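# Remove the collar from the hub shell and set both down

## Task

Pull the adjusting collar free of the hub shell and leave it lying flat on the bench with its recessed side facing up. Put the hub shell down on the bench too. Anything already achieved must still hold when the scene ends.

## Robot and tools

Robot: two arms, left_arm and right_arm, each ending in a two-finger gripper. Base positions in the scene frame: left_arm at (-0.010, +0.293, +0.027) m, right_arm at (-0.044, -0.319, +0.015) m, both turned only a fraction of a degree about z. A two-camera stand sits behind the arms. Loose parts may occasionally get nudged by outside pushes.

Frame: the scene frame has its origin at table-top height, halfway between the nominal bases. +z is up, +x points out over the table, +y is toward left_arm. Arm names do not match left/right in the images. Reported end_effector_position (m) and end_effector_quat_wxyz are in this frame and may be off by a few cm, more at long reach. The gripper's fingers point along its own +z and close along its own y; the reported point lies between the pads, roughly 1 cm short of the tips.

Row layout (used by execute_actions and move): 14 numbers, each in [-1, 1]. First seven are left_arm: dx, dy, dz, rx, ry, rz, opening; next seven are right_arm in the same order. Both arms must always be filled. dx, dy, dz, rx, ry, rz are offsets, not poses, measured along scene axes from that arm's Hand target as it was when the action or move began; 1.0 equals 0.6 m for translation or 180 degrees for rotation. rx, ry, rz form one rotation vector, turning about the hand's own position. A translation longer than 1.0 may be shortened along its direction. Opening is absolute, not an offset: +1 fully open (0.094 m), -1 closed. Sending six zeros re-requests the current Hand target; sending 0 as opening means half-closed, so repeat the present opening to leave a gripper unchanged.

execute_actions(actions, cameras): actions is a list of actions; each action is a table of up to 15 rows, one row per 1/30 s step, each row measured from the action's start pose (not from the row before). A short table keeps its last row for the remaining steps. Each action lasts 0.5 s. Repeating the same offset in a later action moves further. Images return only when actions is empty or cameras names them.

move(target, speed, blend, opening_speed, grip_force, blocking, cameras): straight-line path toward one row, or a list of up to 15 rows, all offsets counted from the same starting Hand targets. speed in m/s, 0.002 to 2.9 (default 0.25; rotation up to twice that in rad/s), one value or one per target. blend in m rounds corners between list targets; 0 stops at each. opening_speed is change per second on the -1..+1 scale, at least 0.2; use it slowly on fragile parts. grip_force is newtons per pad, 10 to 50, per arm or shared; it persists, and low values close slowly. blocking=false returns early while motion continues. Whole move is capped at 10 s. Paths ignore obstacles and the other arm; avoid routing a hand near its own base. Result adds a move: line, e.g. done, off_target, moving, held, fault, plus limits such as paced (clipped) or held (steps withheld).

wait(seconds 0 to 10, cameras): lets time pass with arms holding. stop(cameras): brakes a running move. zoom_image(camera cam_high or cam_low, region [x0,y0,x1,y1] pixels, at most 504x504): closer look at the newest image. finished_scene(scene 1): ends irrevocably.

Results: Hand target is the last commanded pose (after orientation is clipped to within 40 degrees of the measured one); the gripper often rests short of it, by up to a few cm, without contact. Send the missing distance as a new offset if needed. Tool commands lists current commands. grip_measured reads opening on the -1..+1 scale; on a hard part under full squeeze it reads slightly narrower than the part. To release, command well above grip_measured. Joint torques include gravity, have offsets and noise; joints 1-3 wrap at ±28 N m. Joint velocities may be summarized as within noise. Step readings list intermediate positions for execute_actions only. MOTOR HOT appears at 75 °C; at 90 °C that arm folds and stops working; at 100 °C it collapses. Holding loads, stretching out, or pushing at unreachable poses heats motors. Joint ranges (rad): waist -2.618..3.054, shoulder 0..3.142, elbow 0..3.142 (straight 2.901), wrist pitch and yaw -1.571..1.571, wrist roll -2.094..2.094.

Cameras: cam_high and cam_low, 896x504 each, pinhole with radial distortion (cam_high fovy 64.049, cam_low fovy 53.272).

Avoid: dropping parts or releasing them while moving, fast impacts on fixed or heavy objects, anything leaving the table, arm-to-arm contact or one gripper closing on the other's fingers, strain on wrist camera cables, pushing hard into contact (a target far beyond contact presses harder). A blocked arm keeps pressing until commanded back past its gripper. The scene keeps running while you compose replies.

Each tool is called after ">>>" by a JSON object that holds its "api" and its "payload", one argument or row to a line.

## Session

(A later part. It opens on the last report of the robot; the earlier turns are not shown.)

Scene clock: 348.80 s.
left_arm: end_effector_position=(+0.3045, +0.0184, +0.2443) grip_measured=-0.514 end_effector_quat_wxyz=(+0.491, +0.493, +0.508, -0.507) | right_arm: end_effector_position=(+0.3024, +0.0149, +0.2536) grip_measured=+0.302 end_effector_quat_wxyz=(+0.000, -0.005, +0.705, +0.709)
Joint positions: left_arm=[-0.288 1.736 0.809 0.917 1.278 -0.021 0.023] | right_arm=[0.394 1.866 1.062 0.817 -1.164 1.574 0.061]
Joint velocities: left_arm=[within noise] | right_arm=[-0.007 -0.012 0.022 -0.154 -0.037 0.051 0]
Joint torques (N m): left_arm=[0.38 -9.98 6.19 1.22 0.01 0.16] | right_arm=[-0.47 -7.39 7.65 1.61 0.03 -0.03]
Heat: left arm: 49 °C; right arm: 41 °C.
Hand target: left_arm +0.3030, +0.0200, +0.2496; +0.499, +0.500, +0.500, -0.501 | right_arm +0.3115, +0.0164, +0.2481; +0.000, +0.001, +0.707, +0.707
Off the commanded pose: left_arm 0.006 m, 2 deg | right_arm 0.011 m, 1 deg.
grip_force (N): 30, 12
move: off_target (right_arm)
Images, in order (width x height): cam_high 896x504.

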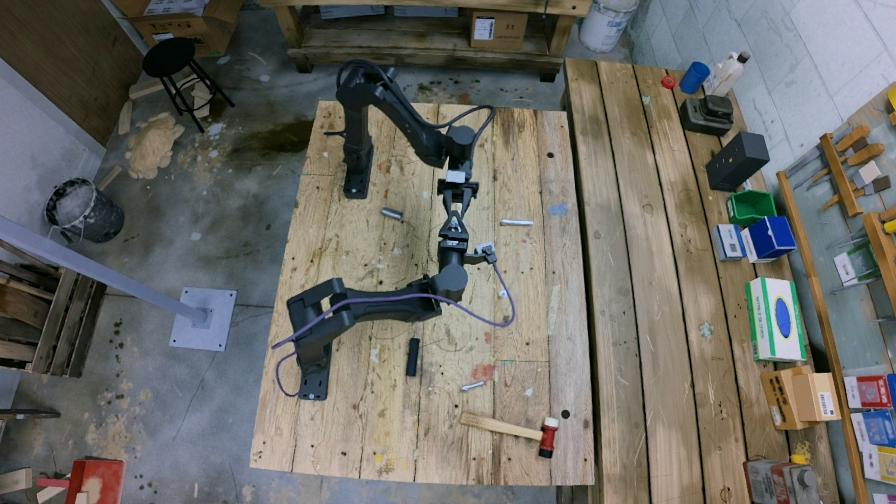

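>>> {"api": "move", "payload": {
  "target": [0,0,0,0,0,0,-1,0,0,0,0,0,0,-1],
  "speed": 0.08,
  "opening_speed": 0.6,
  "cameras": ["cam_high"]
}}

>>> {"api": "zoom_image", "payload": {
  "camera": "cam_high",
  "region": [435, 200, 475, 240]
}}

Scene clock: 357.90 s.
left_arm: end_effector_position=(+0.3045, +0.0184, +0.2463) grip_measured=-0.514 end_effector_quat_wxyz=(+0.500, +0.501, +0.499, -0.500) | right_arm: end_effector_position=(+0.3030, +0.0152, +0.2502) grip_measured=-0.478 end_effector_quat_wxyz=(-0.010, +0.005, +0.707, +0.707)
Joint positions: left_arm=[-0.288 1.736 0.809 0.933 1.278 -0.003 0.023] | right_arm=[0.394 1.871 1.062 0.809 -1.164 1.593 0.025]
Joint torques (N m): left_arm=[0.27 -9.91 6.11 1.06 0.02 0.05] | right_arm=[-0.49 -7.9 7.68 1.69 0.02 -0.22]
Heat: left arm: 49 °C; right arm: 40 °C.
Hand target: left_arm +0.3030, +0.0200, +0.2496; +0.499, +0.500, +0.500, -0.501 | right_arm +0.3114, +0.0164, +0.2482; +0.000, +0.001, +0.707, +0.707
Off the commanded pose: left_arm 0.004 m, 0 deg | right_arm 0.009 m, 1 deg.
grip_force (N): 30, 12
move: done
Images, in order (width x height): cam_high 896x504.

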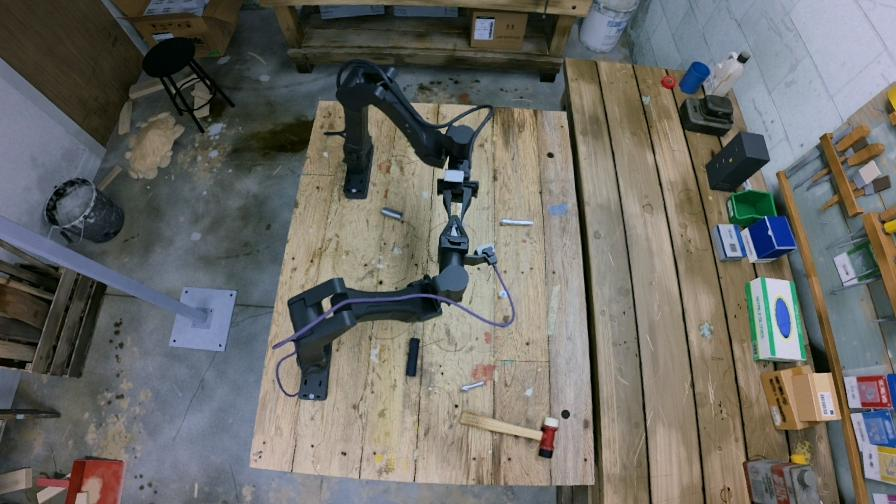

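Scaled by 12.600 from the camera's 896x504 image, which has a finer 1280x720 frame.

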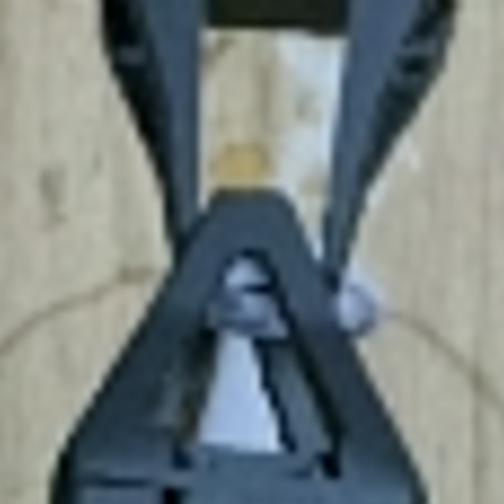

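>>> {"api": "move", "payload": {
  "target": [
    [0,0,0,0,0,0,-1,0,0,0,0,0,0,-1],
    [0,0,0,0,0,0,0,0,0,0,0,0,0,-1],
    [0,0.2,0.05,0,0,0,0,0,0,0,0,0,0,-1]
  ],
  "speed": 0.12,
  "opening_speed": 0.6,
  "grip_force": 30,
  "cameras": ["cam_high"]
}}

>>> {"api": "zoom_image", "payload": {
  "camera": "cam_high",
  "region": [435, 200, 475, 240]
}}

Scene clock: 367.20 s.
left_arm: end_effector_position=(+0.3083, +0.1393, +0.2799) grip_measured=-0.003 end_effector_quat_wxyz=(+0.525, +0.474, +0.524, -0.475) | right_arm: end_effector_position=(+0.3030, +0.0152, +0.2503) grip_measured=-0.494 end_effector_quat_wxyz=(-0.010, +0.005, +0.707, +0.707)
Joint positions: left_arm=[0.088 1.567 0.756 0.909 1.551 -0.097 0.047] | right_arm=[0.394 1.871 1.062 0.809 -1.164 1.592 0.024]
Joint torques (N m): left_arm=[0.18 -8.14 5.16 1.01 0.05 0.06] | right_arm=[-0.47 -7.9 7.62 1.7 0.02 -0.2]
Heat: left arm: 49 °C; right arm: 40 °C.
Hand target: left_arm +0.3030, +0.1400, +0.2796; +0.499, +0.499, +0.501, -0.501 | right_arm +0.3114, +0.0163, +0.2481; +0.000, +0.001, +0.707, +0.707
Off the commanded pose: left_arm 0.005 m, 6 deg | right_arm 0.009 m, 1 deg.
joint sent to its limit (left arm) — joint 5 (wrist yaw), upper limit. The joint targets are off in orientation, not in position.
grip_force (N): 30, 30
move: off_target (left_arm)
Images, in order (width x height): cam_high 896x504.

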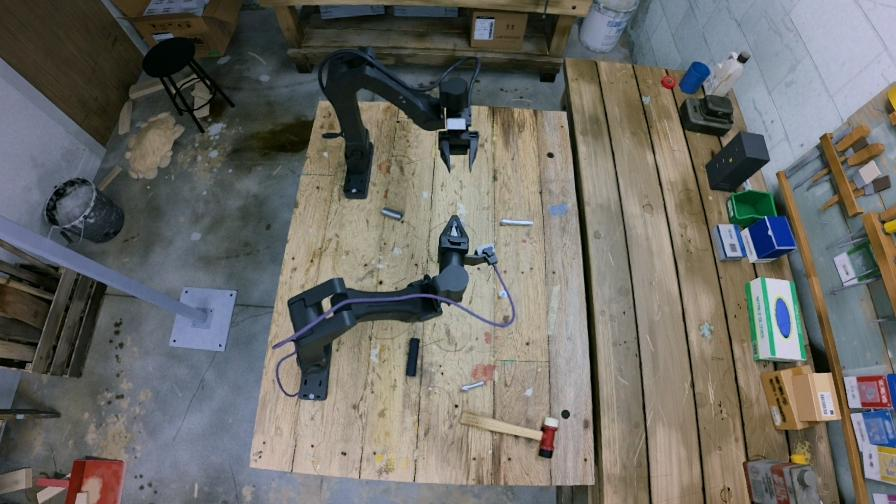

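Scaled by 12.600 from the camera's 896x504 image, which has a finer 1280x720 frame.

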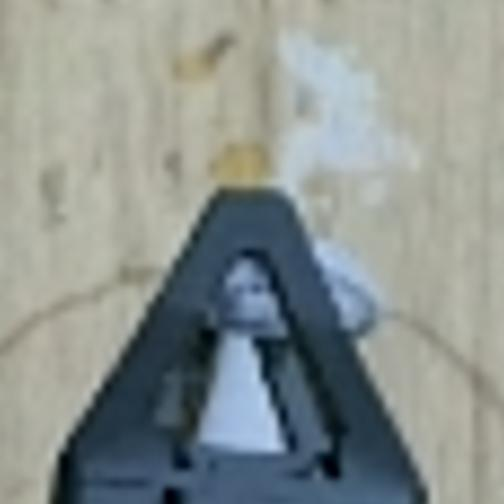

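>>> {"api": "move", "payload": {
  "target": [
    [0,0,0,0,0,0,0,-0.018,-0.244,0,-0.5,0,0,-1],
    [0,0,0,0,0,0,0,-0.018,-0.244,-0.3,-0.5,0,0,-1]
  ],
  "speed": [0.4,0.15],
  "cameras": ["all"]
}}

>>> {"api": "zoom_image", "payload": {
  "camera": "cam_low",
  "region": [370, 260, 440, 330]
}}

>>> {"api": "zoom_image", "payload": {
  "camera": "cam_high",
  "region": [420, 220, 520, 340]
}}

Scene clock: 375.07 s.
left_arm: end_effector_position=(+0.3083, +0.1393, +0.2799) grip_measured=-0.003 end_effector_quat_wxyz=(+0.525, +0.473, +0.524, -0.475) | right_arm: end_effector_position=(+0.2998, -0.1313, +0.0806) grip_measured=-0.494 end_effector_quat_wxyz=(+0.004, +0.001, +1.000, +0.009)
Joint positions: left_arm=[0.088 1.567 0.756 0.909 1.551 -0.098 0.047] | right_arm=[0.473 2.038 1.644 -1.161 -0.012 0.494 0.024]
Joint torques (N m): left_arm=[0.08 -8.13 5.31 1.03 0.03 0.02] | right_arm=[0.64 -9.13 4.59 0.57 0.14 0.06]
Heat: left arm: 48 °C; right arm: 40 °C.
Hand target: left_arm +0.3032, +0.1393, +0.2795; +0.523, +0.474, +0.524, -0.476 (not the last commanded pose) | right_arm +0.3005, -0.1301, +0.0681; +0.000, +0.000, +1.000, +0.000
Off the commanded pose: left_arm 0.005 m, 6 deg | right_arm 0.013 m, 1 deg.
joint sent to its limit (left arm) — joint 5 (wrist yaw), upper limit.
grip_force (N): 30, 30
move: off_target (left_arm, right_arm)

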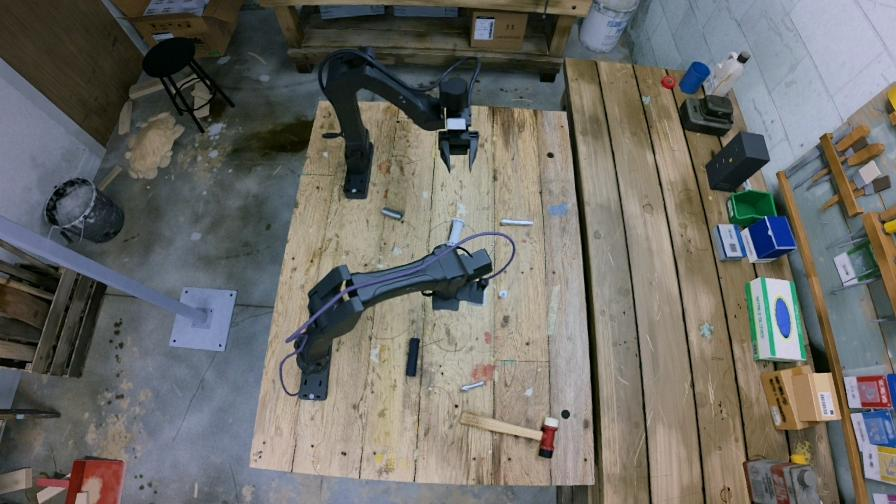

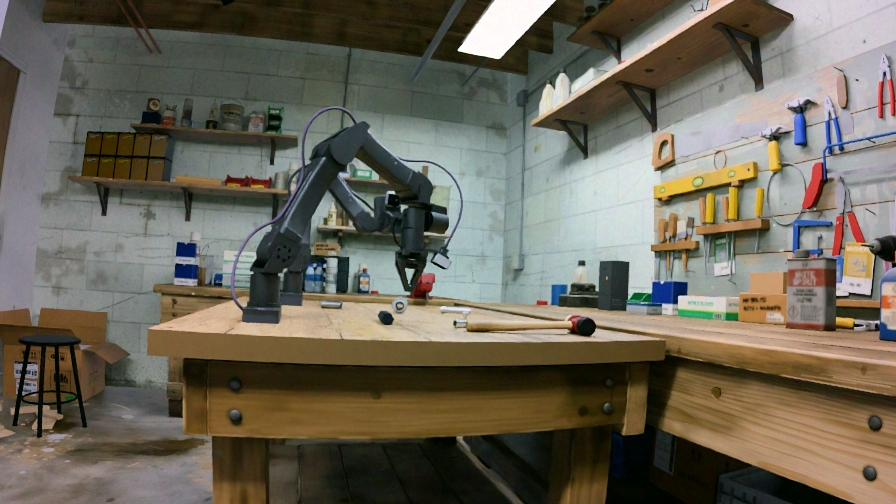

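Scaled by 7.200 from the camera's 896x504 image, which has a finer 1280x720 frame.

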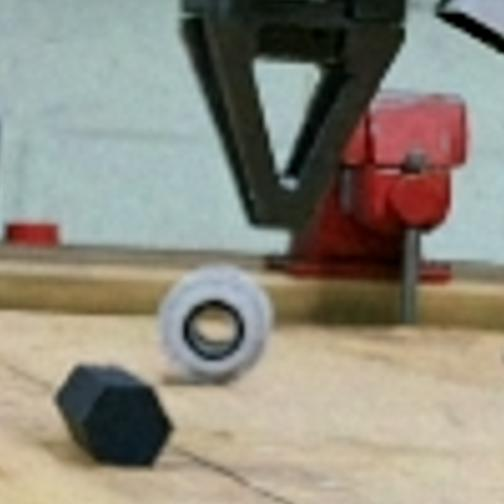

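Scaled by 4.200 from the camera's 896x504 image, which has a finer 1280x720 frame.

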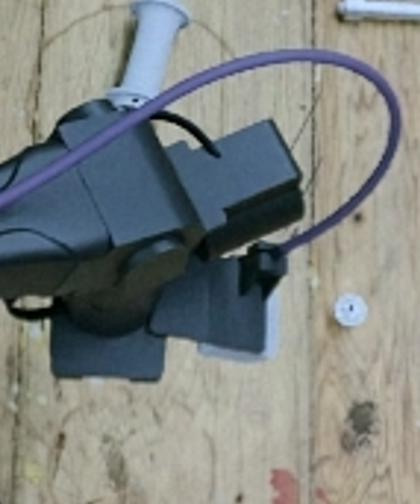

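>>> {"api": "move", "payload": {
  "target": [0,0,0,0,0,0,0,0,0,-0.08,0,0,0,-1],
  "speed": 0.05,
  "cameras": ["cam_low"]
}}

>>> {"api": "zoom_image", "payload": {
  "camera": "cam_low",
  "region": [390, 280, 440, 330]
}}

Scene clock: 381.13 s.
left_arm: end_effector_position=(+0.3083, +0.1393, +0.2799) grip_measured=-0.003 end_effector_quat_wxyz=(+0.525, +0.473, +0.524, -0.475) | right_arm: end_effector_position=(+0.3031, -0.1295, +0.0365) grip_measured=-0.494 end_effector_quat_wxyz=(+0.009, +0.001, +1.000, +0.012)
Joint positions: left_arm=[0.088 1.567 0.756 0.909 1.551 -0.098 0.047] | right_arm=[0.473 2.081 1.53 -0.992 -0.012 0.494 0.024]
Joint torques (N m): left_arm=[0.13 -8.12 5.2 1.05 0.02 0.04] | right_arm=[0.62 -8.76 4.03 0.58 0.13 0.06]
Heat: left arm: 47 °C; right arm: 40 °C.
Hand target: left_arm +0.3032, +0.1393, +0.2795; +0.523, +0.474, +0.524, -0.476 | right_arm +0.3005, -0.1301, +0.0200; +0.000, +0.000, +1.000, +0.000
Off the commanded pose: left_arm 0.005 m, 0 deg | right_arm 0.017 m, 2 deg.
joint sent to its limit (left arm) — joint 5 (wrist yaw), upper limit. The joint targets still meet the commanded pose.
grip_force (N): 30, 30
move: off_target (right_arm)
Images, in order (width x height): cam_low 896x504.

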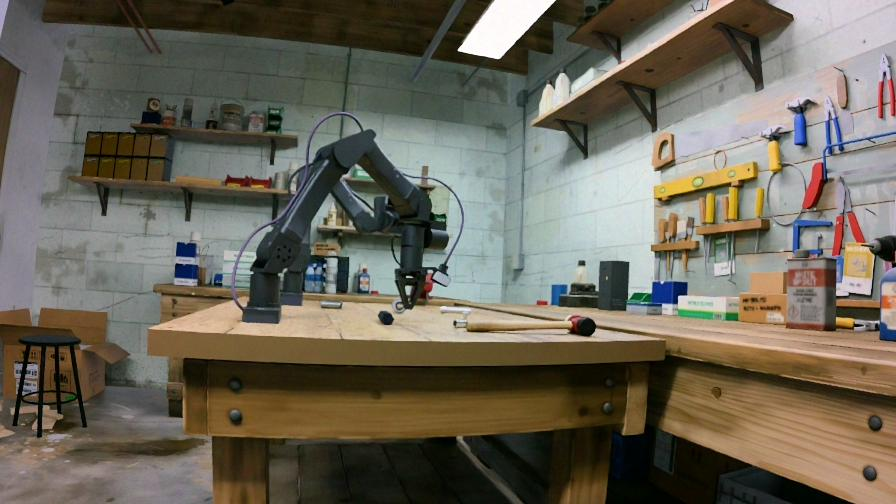

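Scaled by 10.080 from the camera's 896x504 image, which has a finer 1280x720 frame.

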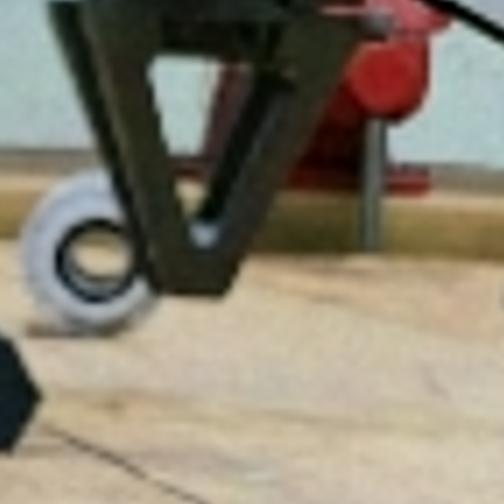

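>>> {"api": "move", "payload": {
  "target": [0,0,0,0,0,0,0,0,0,-0.032,0,0,0,-1],
  "speed": 0.03,
  "cameras": ["cam_low"]
}}

>>> {"api": "zoom_image", "payload": {
  "camera": "cam_low",
  "region": [390, 280, 440, 330]
}}

Scene clock: 385.60 s.
left_arm: end_effector_position=(+0.3083, +0.1393, +0.2799) grip_measured=-0.003 end_effector_quat_wxyz=(+0.525, +0.473, +0.524, -0.475) | right_arm: end_effector_position=(+0.3043, -0.1288, +0.0182) grip_measured=-0.494 end_effector_quat_wxyz=(+0.010, +0.001, +1.000, +0.012)
Joint positions: left_arm=[0.088 1.567 0.756 0.909 1.551 -0.098 0.047] | right_arm=[0.473 2.107 1.493 -0.927 -0.012 0.494 0.024]
Joint torques (N m): left_arm=[0.2 -7.99 5.24 1.02 0.04 0.03] | right_arm=[0.62 -8.75 3.84 0.55 0.14 0.06]
Heat: left arm: 47 °C; right arm: 40 °C.
Hand target: left_arm +0.3032, +0.1393, +0.2795; +0.523, +0.474, +0.524, -0.476 | right_arm +0.3006, -0.1300, +0.0009; +0.000, +0.000, +1.000, +0.000
Off the commanded pose: left_arm 0.005 m, 0 deg | right_arm 0.018 m, 2 deg.
joint sent to its limit (left arm) — joint 5 (wrist yaw), upper limit. The joint targets still meet the commanded pose.
grip_force (N): 30, 30
move: off_target (right_arm)
Images, in order (width x height): cam_low 896x504.

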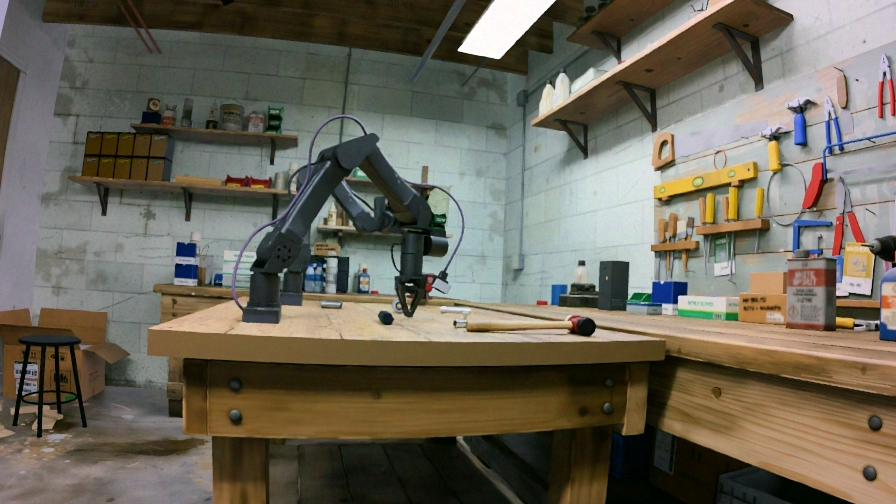

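Scaled by 10.080 from the camera's 896x504 image, which has a finer 1280x720 frame.

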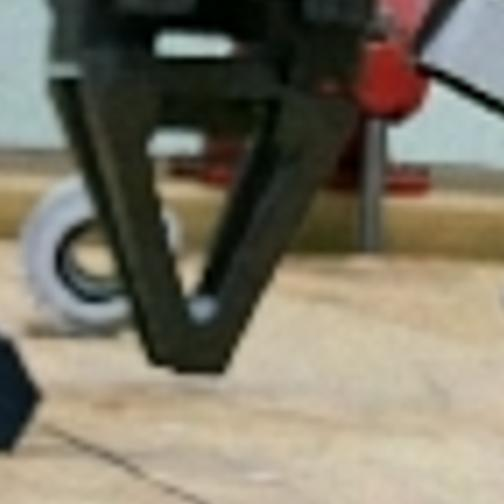

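>>> {"api": "move", "payload": {
  "target": [0,0,0,0,0,0,0,0,0,-0.012,0,0,0,-1],
  "speed": 0.03
}}

>>> {"api": "move", "payload": {
  "target": [0,0,0,0,0,0,0,0,0,-0.008,0,0,0,-1],
  "speed": 0.03,
  "cameras": ["cam_low"]
}}

>>> {"api": "zoom_image", "payload": {
  "camera": "cam_low",
  "region": [390, 280, 440, 330]
}}

Scene clock: 390.00 s.
left_arm: end_effector_position=(+0.3083, +0.1393, +0.2799) grip_measured=-0.003 end_effector_quat_wxyz=(+0.525, +0.473, +0.524, -0.475) | right_arm: end_effector_position=(+0.3047, -0.1287, +0.0140) grip_measured=-0.494 end_effector_quat_wxyz=(+0.012, +0.001, +1.000, +0.013)
Joint positions: left_arm=[0.088 1.567 0.756 0.909 1.551 -0.098 0.047] | right_arm=[0.473 2.112 1.483 -0.909 -0.012 0.494 0.024]
Joint torques (N m): left_arm=[0.05 -8.23 5.12 1.01 0.03 0.02] | right_arm=[0.64 -8.24 3.55 0.65 0.13 0.06]
Heat: left arm: 46 °C; right arm: 40 °C.
Hand target: left_arm +0.3032, +0.1393, +0.2795; +0.523, +0.474, +0.524, -0.476 | right_arm +0.3005, -0.1301, -0.0064; +0.000, +0.000, +1.000, +0.000
Off the commanded pose: left_arm 0.005 m, 0 deg | right_arm 0.021 m, 2 deg.
joint sent to its limit (left arm) — joint 5 (wrist yaw), upper limit. The joint targets still meet the commanded pose.
grip_force (N): 30, 30
move: off_target (right_arm)

Scene clock: 390.70 s.
left_arm: end_effector_position=(+0.3083, +0.1393, +0.2799) grip_measured=-0.003 end_effector_quat_wxyz=(+0.525, +0.473, +0.524, -0.475) | right_arm: end_effector_position=(+0.3050, -0.1285, +0.0139) grip_measured=-0.494 end_effector_quat_wxyz=(+0.012, +0.001, +1.000, +0.013)
Joint positions: left_arm=[0.088 1.567 0.756 0.909 1.551 -0.098 0.047] | right_arm=[0.473 2.112 1.483 -0.907 -0.012 0.494 0.024]
Joint torques (N m): left_arm=[0.14 -8.01 5.29 1.04 0.03 0.01] | right_arm=[0.62 -7.68 2.96 0.77 0.13 0.06]
Heat: left arm: 46 °C; right arm: 40 °C.
Hand target: left_arm +0.3032, +0.1393, +0.2795; +0.523, +0.474, +0.524, -0.476 | right_arm +0.3007, -0.1300, -0.0111; +0.000, +0.000, +1.000, +0.000
Off the commanded pose: left_arm 0.005 m, 0 deg | right_arm 0.026 m, 2 deg.
joint sent to its limit (left arm) — joint 5 (wrist yaw), upper limit. The joint targets still meet the commanded pose.
grip_force (N): 30, 30
move: off_target (right_arm)
Images, in order (width x height): cam_low 896x504.

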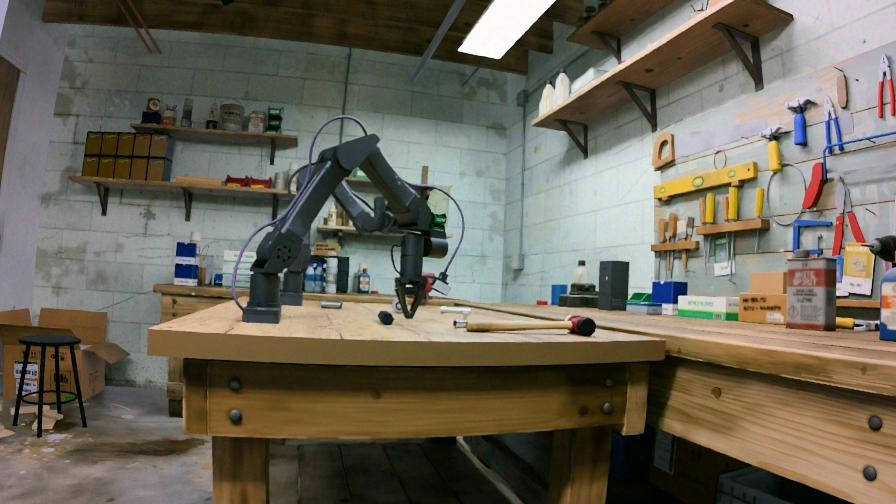

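Scaled by 10.080 from the camera's 896x504 image, which has a finer 1280x720 frame.

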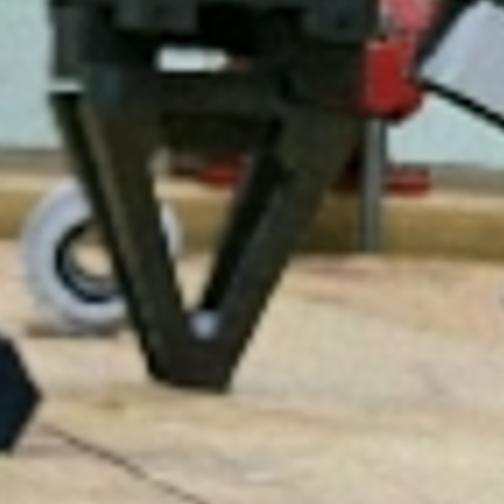

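>>> {"api": "move", "payload": {
  "target": [
    [0,0,0,0,0,0,0,0,0,0.006,0,0,0,-1],
    [0,0,0,0,0,0,0,0,0,0.006,0,0,0,-0.1],
    [0,0,0,0,0,0,0,0,0,0.25,0,0,0,-0.1],
    [0,0,0,0,0,0,0,-0.25,-0.2,0.4,0,0,0,-0.1]
  ],
  "speed": [0.05,0.05,0.12,0.35],
  "opening_speed": 0.6,
  "cameras": ["all"]
}}

>>> {"api": "zoom_image", "payload": {
  "camera": "cam_low",
  "region": [370, 280, 440, 330]
}}

>>> {"api": "zoom_image", "payload": {
  "camera": "cam_high",
  "region": [430, 220, 500, 330]
}}

Scene clock: 400.30 s.
left_arm: end_effector_position=(+0.3083, +0.1393, +0.2799) grip_measured=-0.003 end_effector_quat_wxyz=(+0.525, +0.473, +0.524, -0.475) | right_arm: end_effector_position=(+0.1546, -0.2470, +0.2336) grip_measured=-0.101 end_effector_quat_wxyz=(+0.083, +0.003, +0.996, +0.031)
Joint positions: left_arm=[0.088 1.567 0.756 0.909 1.551 -0.098 0.047] | right_arm=[0.322 1.24 1.393 -1.546 -0.003 0.348 0.042]
Joint torques (N m): left_arm=[0.1 -8.14 5.3 1.02 0.02 0.02] | right_arm=[-0.49 -2.62 3.93 0.59 0.04 -0.11]
Heat: left arm: 46 °C; right arm: 40 °C.
Hand target: left_arm +0.3032, +0.1393, +0.2795; +0.523, +0.474, +0.524, -0.476 | right_arm +0.1507, -0.2500, +0.2289; +0.000, +0.000, +1.000, +0.000
Off the commanded pose: left_arm 0.005 m, 0 deg | right_arm 0.007 m, 10 deg.
joint sent to its limit (left arm) — joint 5 (wrist yaw), upper limit. The joint targets still meet the commanded pose.
joint sent to its limit (right arm) — joint 4 (wrist pitch), lower limit. The joint targets are off in orientation, not in position.
grip_force (N): 30, 30
move: off_target (right_arm); target 2's new opening was sent with right_arm's hand 0.022 m and 2 deg from that target

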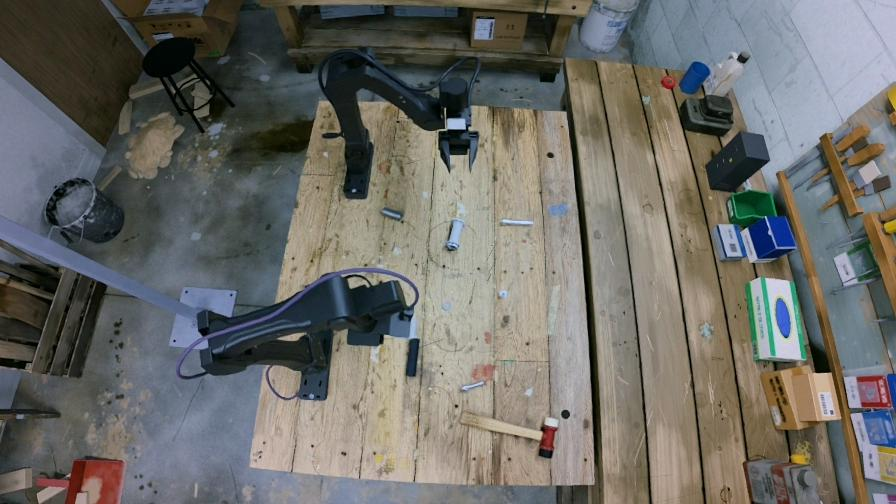

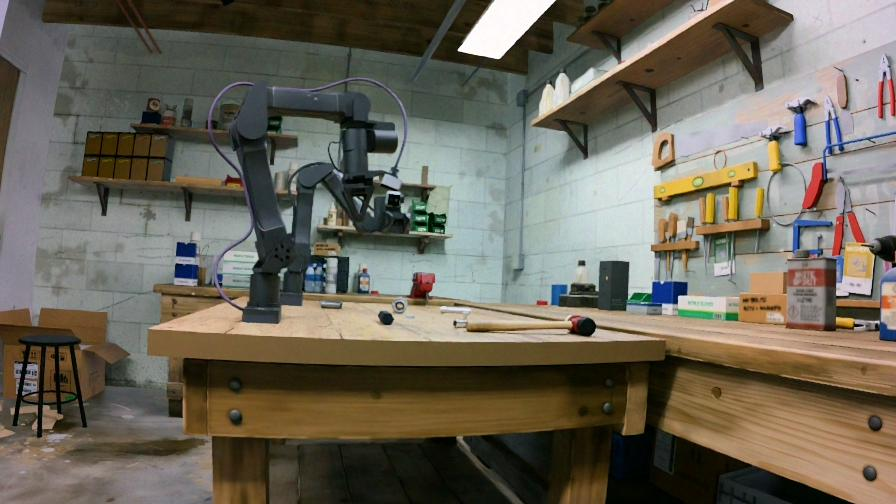

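Scaled by 7.200 from the camera's 896x504 image, which has a finer 1280x720 frame.

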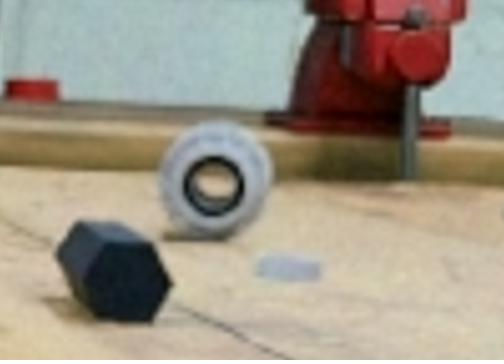

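Scaled by 4.582 from the camera's 896x504 image, which has a finer 1280x720 frame.

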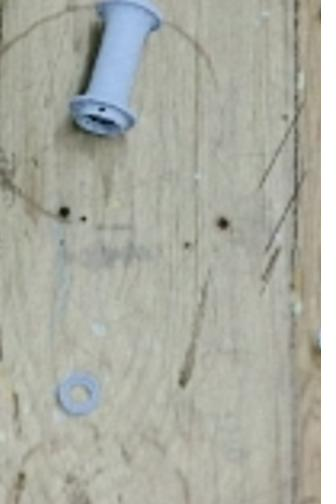

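>>> {"api": "zoom_image", "payload": {
  "camera": "cam_high",
  "region": [440, 298, 454, 314]
}}

Scaled by 31.500 from the camera's 896x504 image, which has a finer 1280x720 frame.

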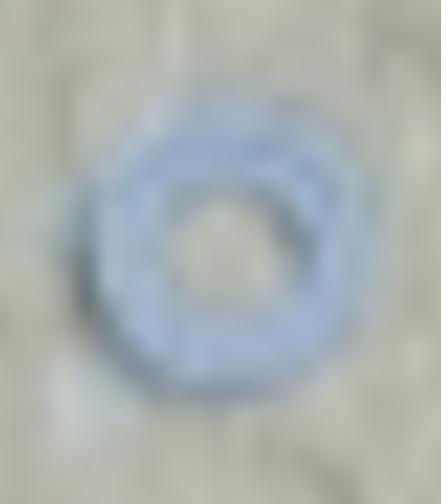

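>>> {"api": "finished_scene", "payload": {

}}

The scene is finished: the task was done.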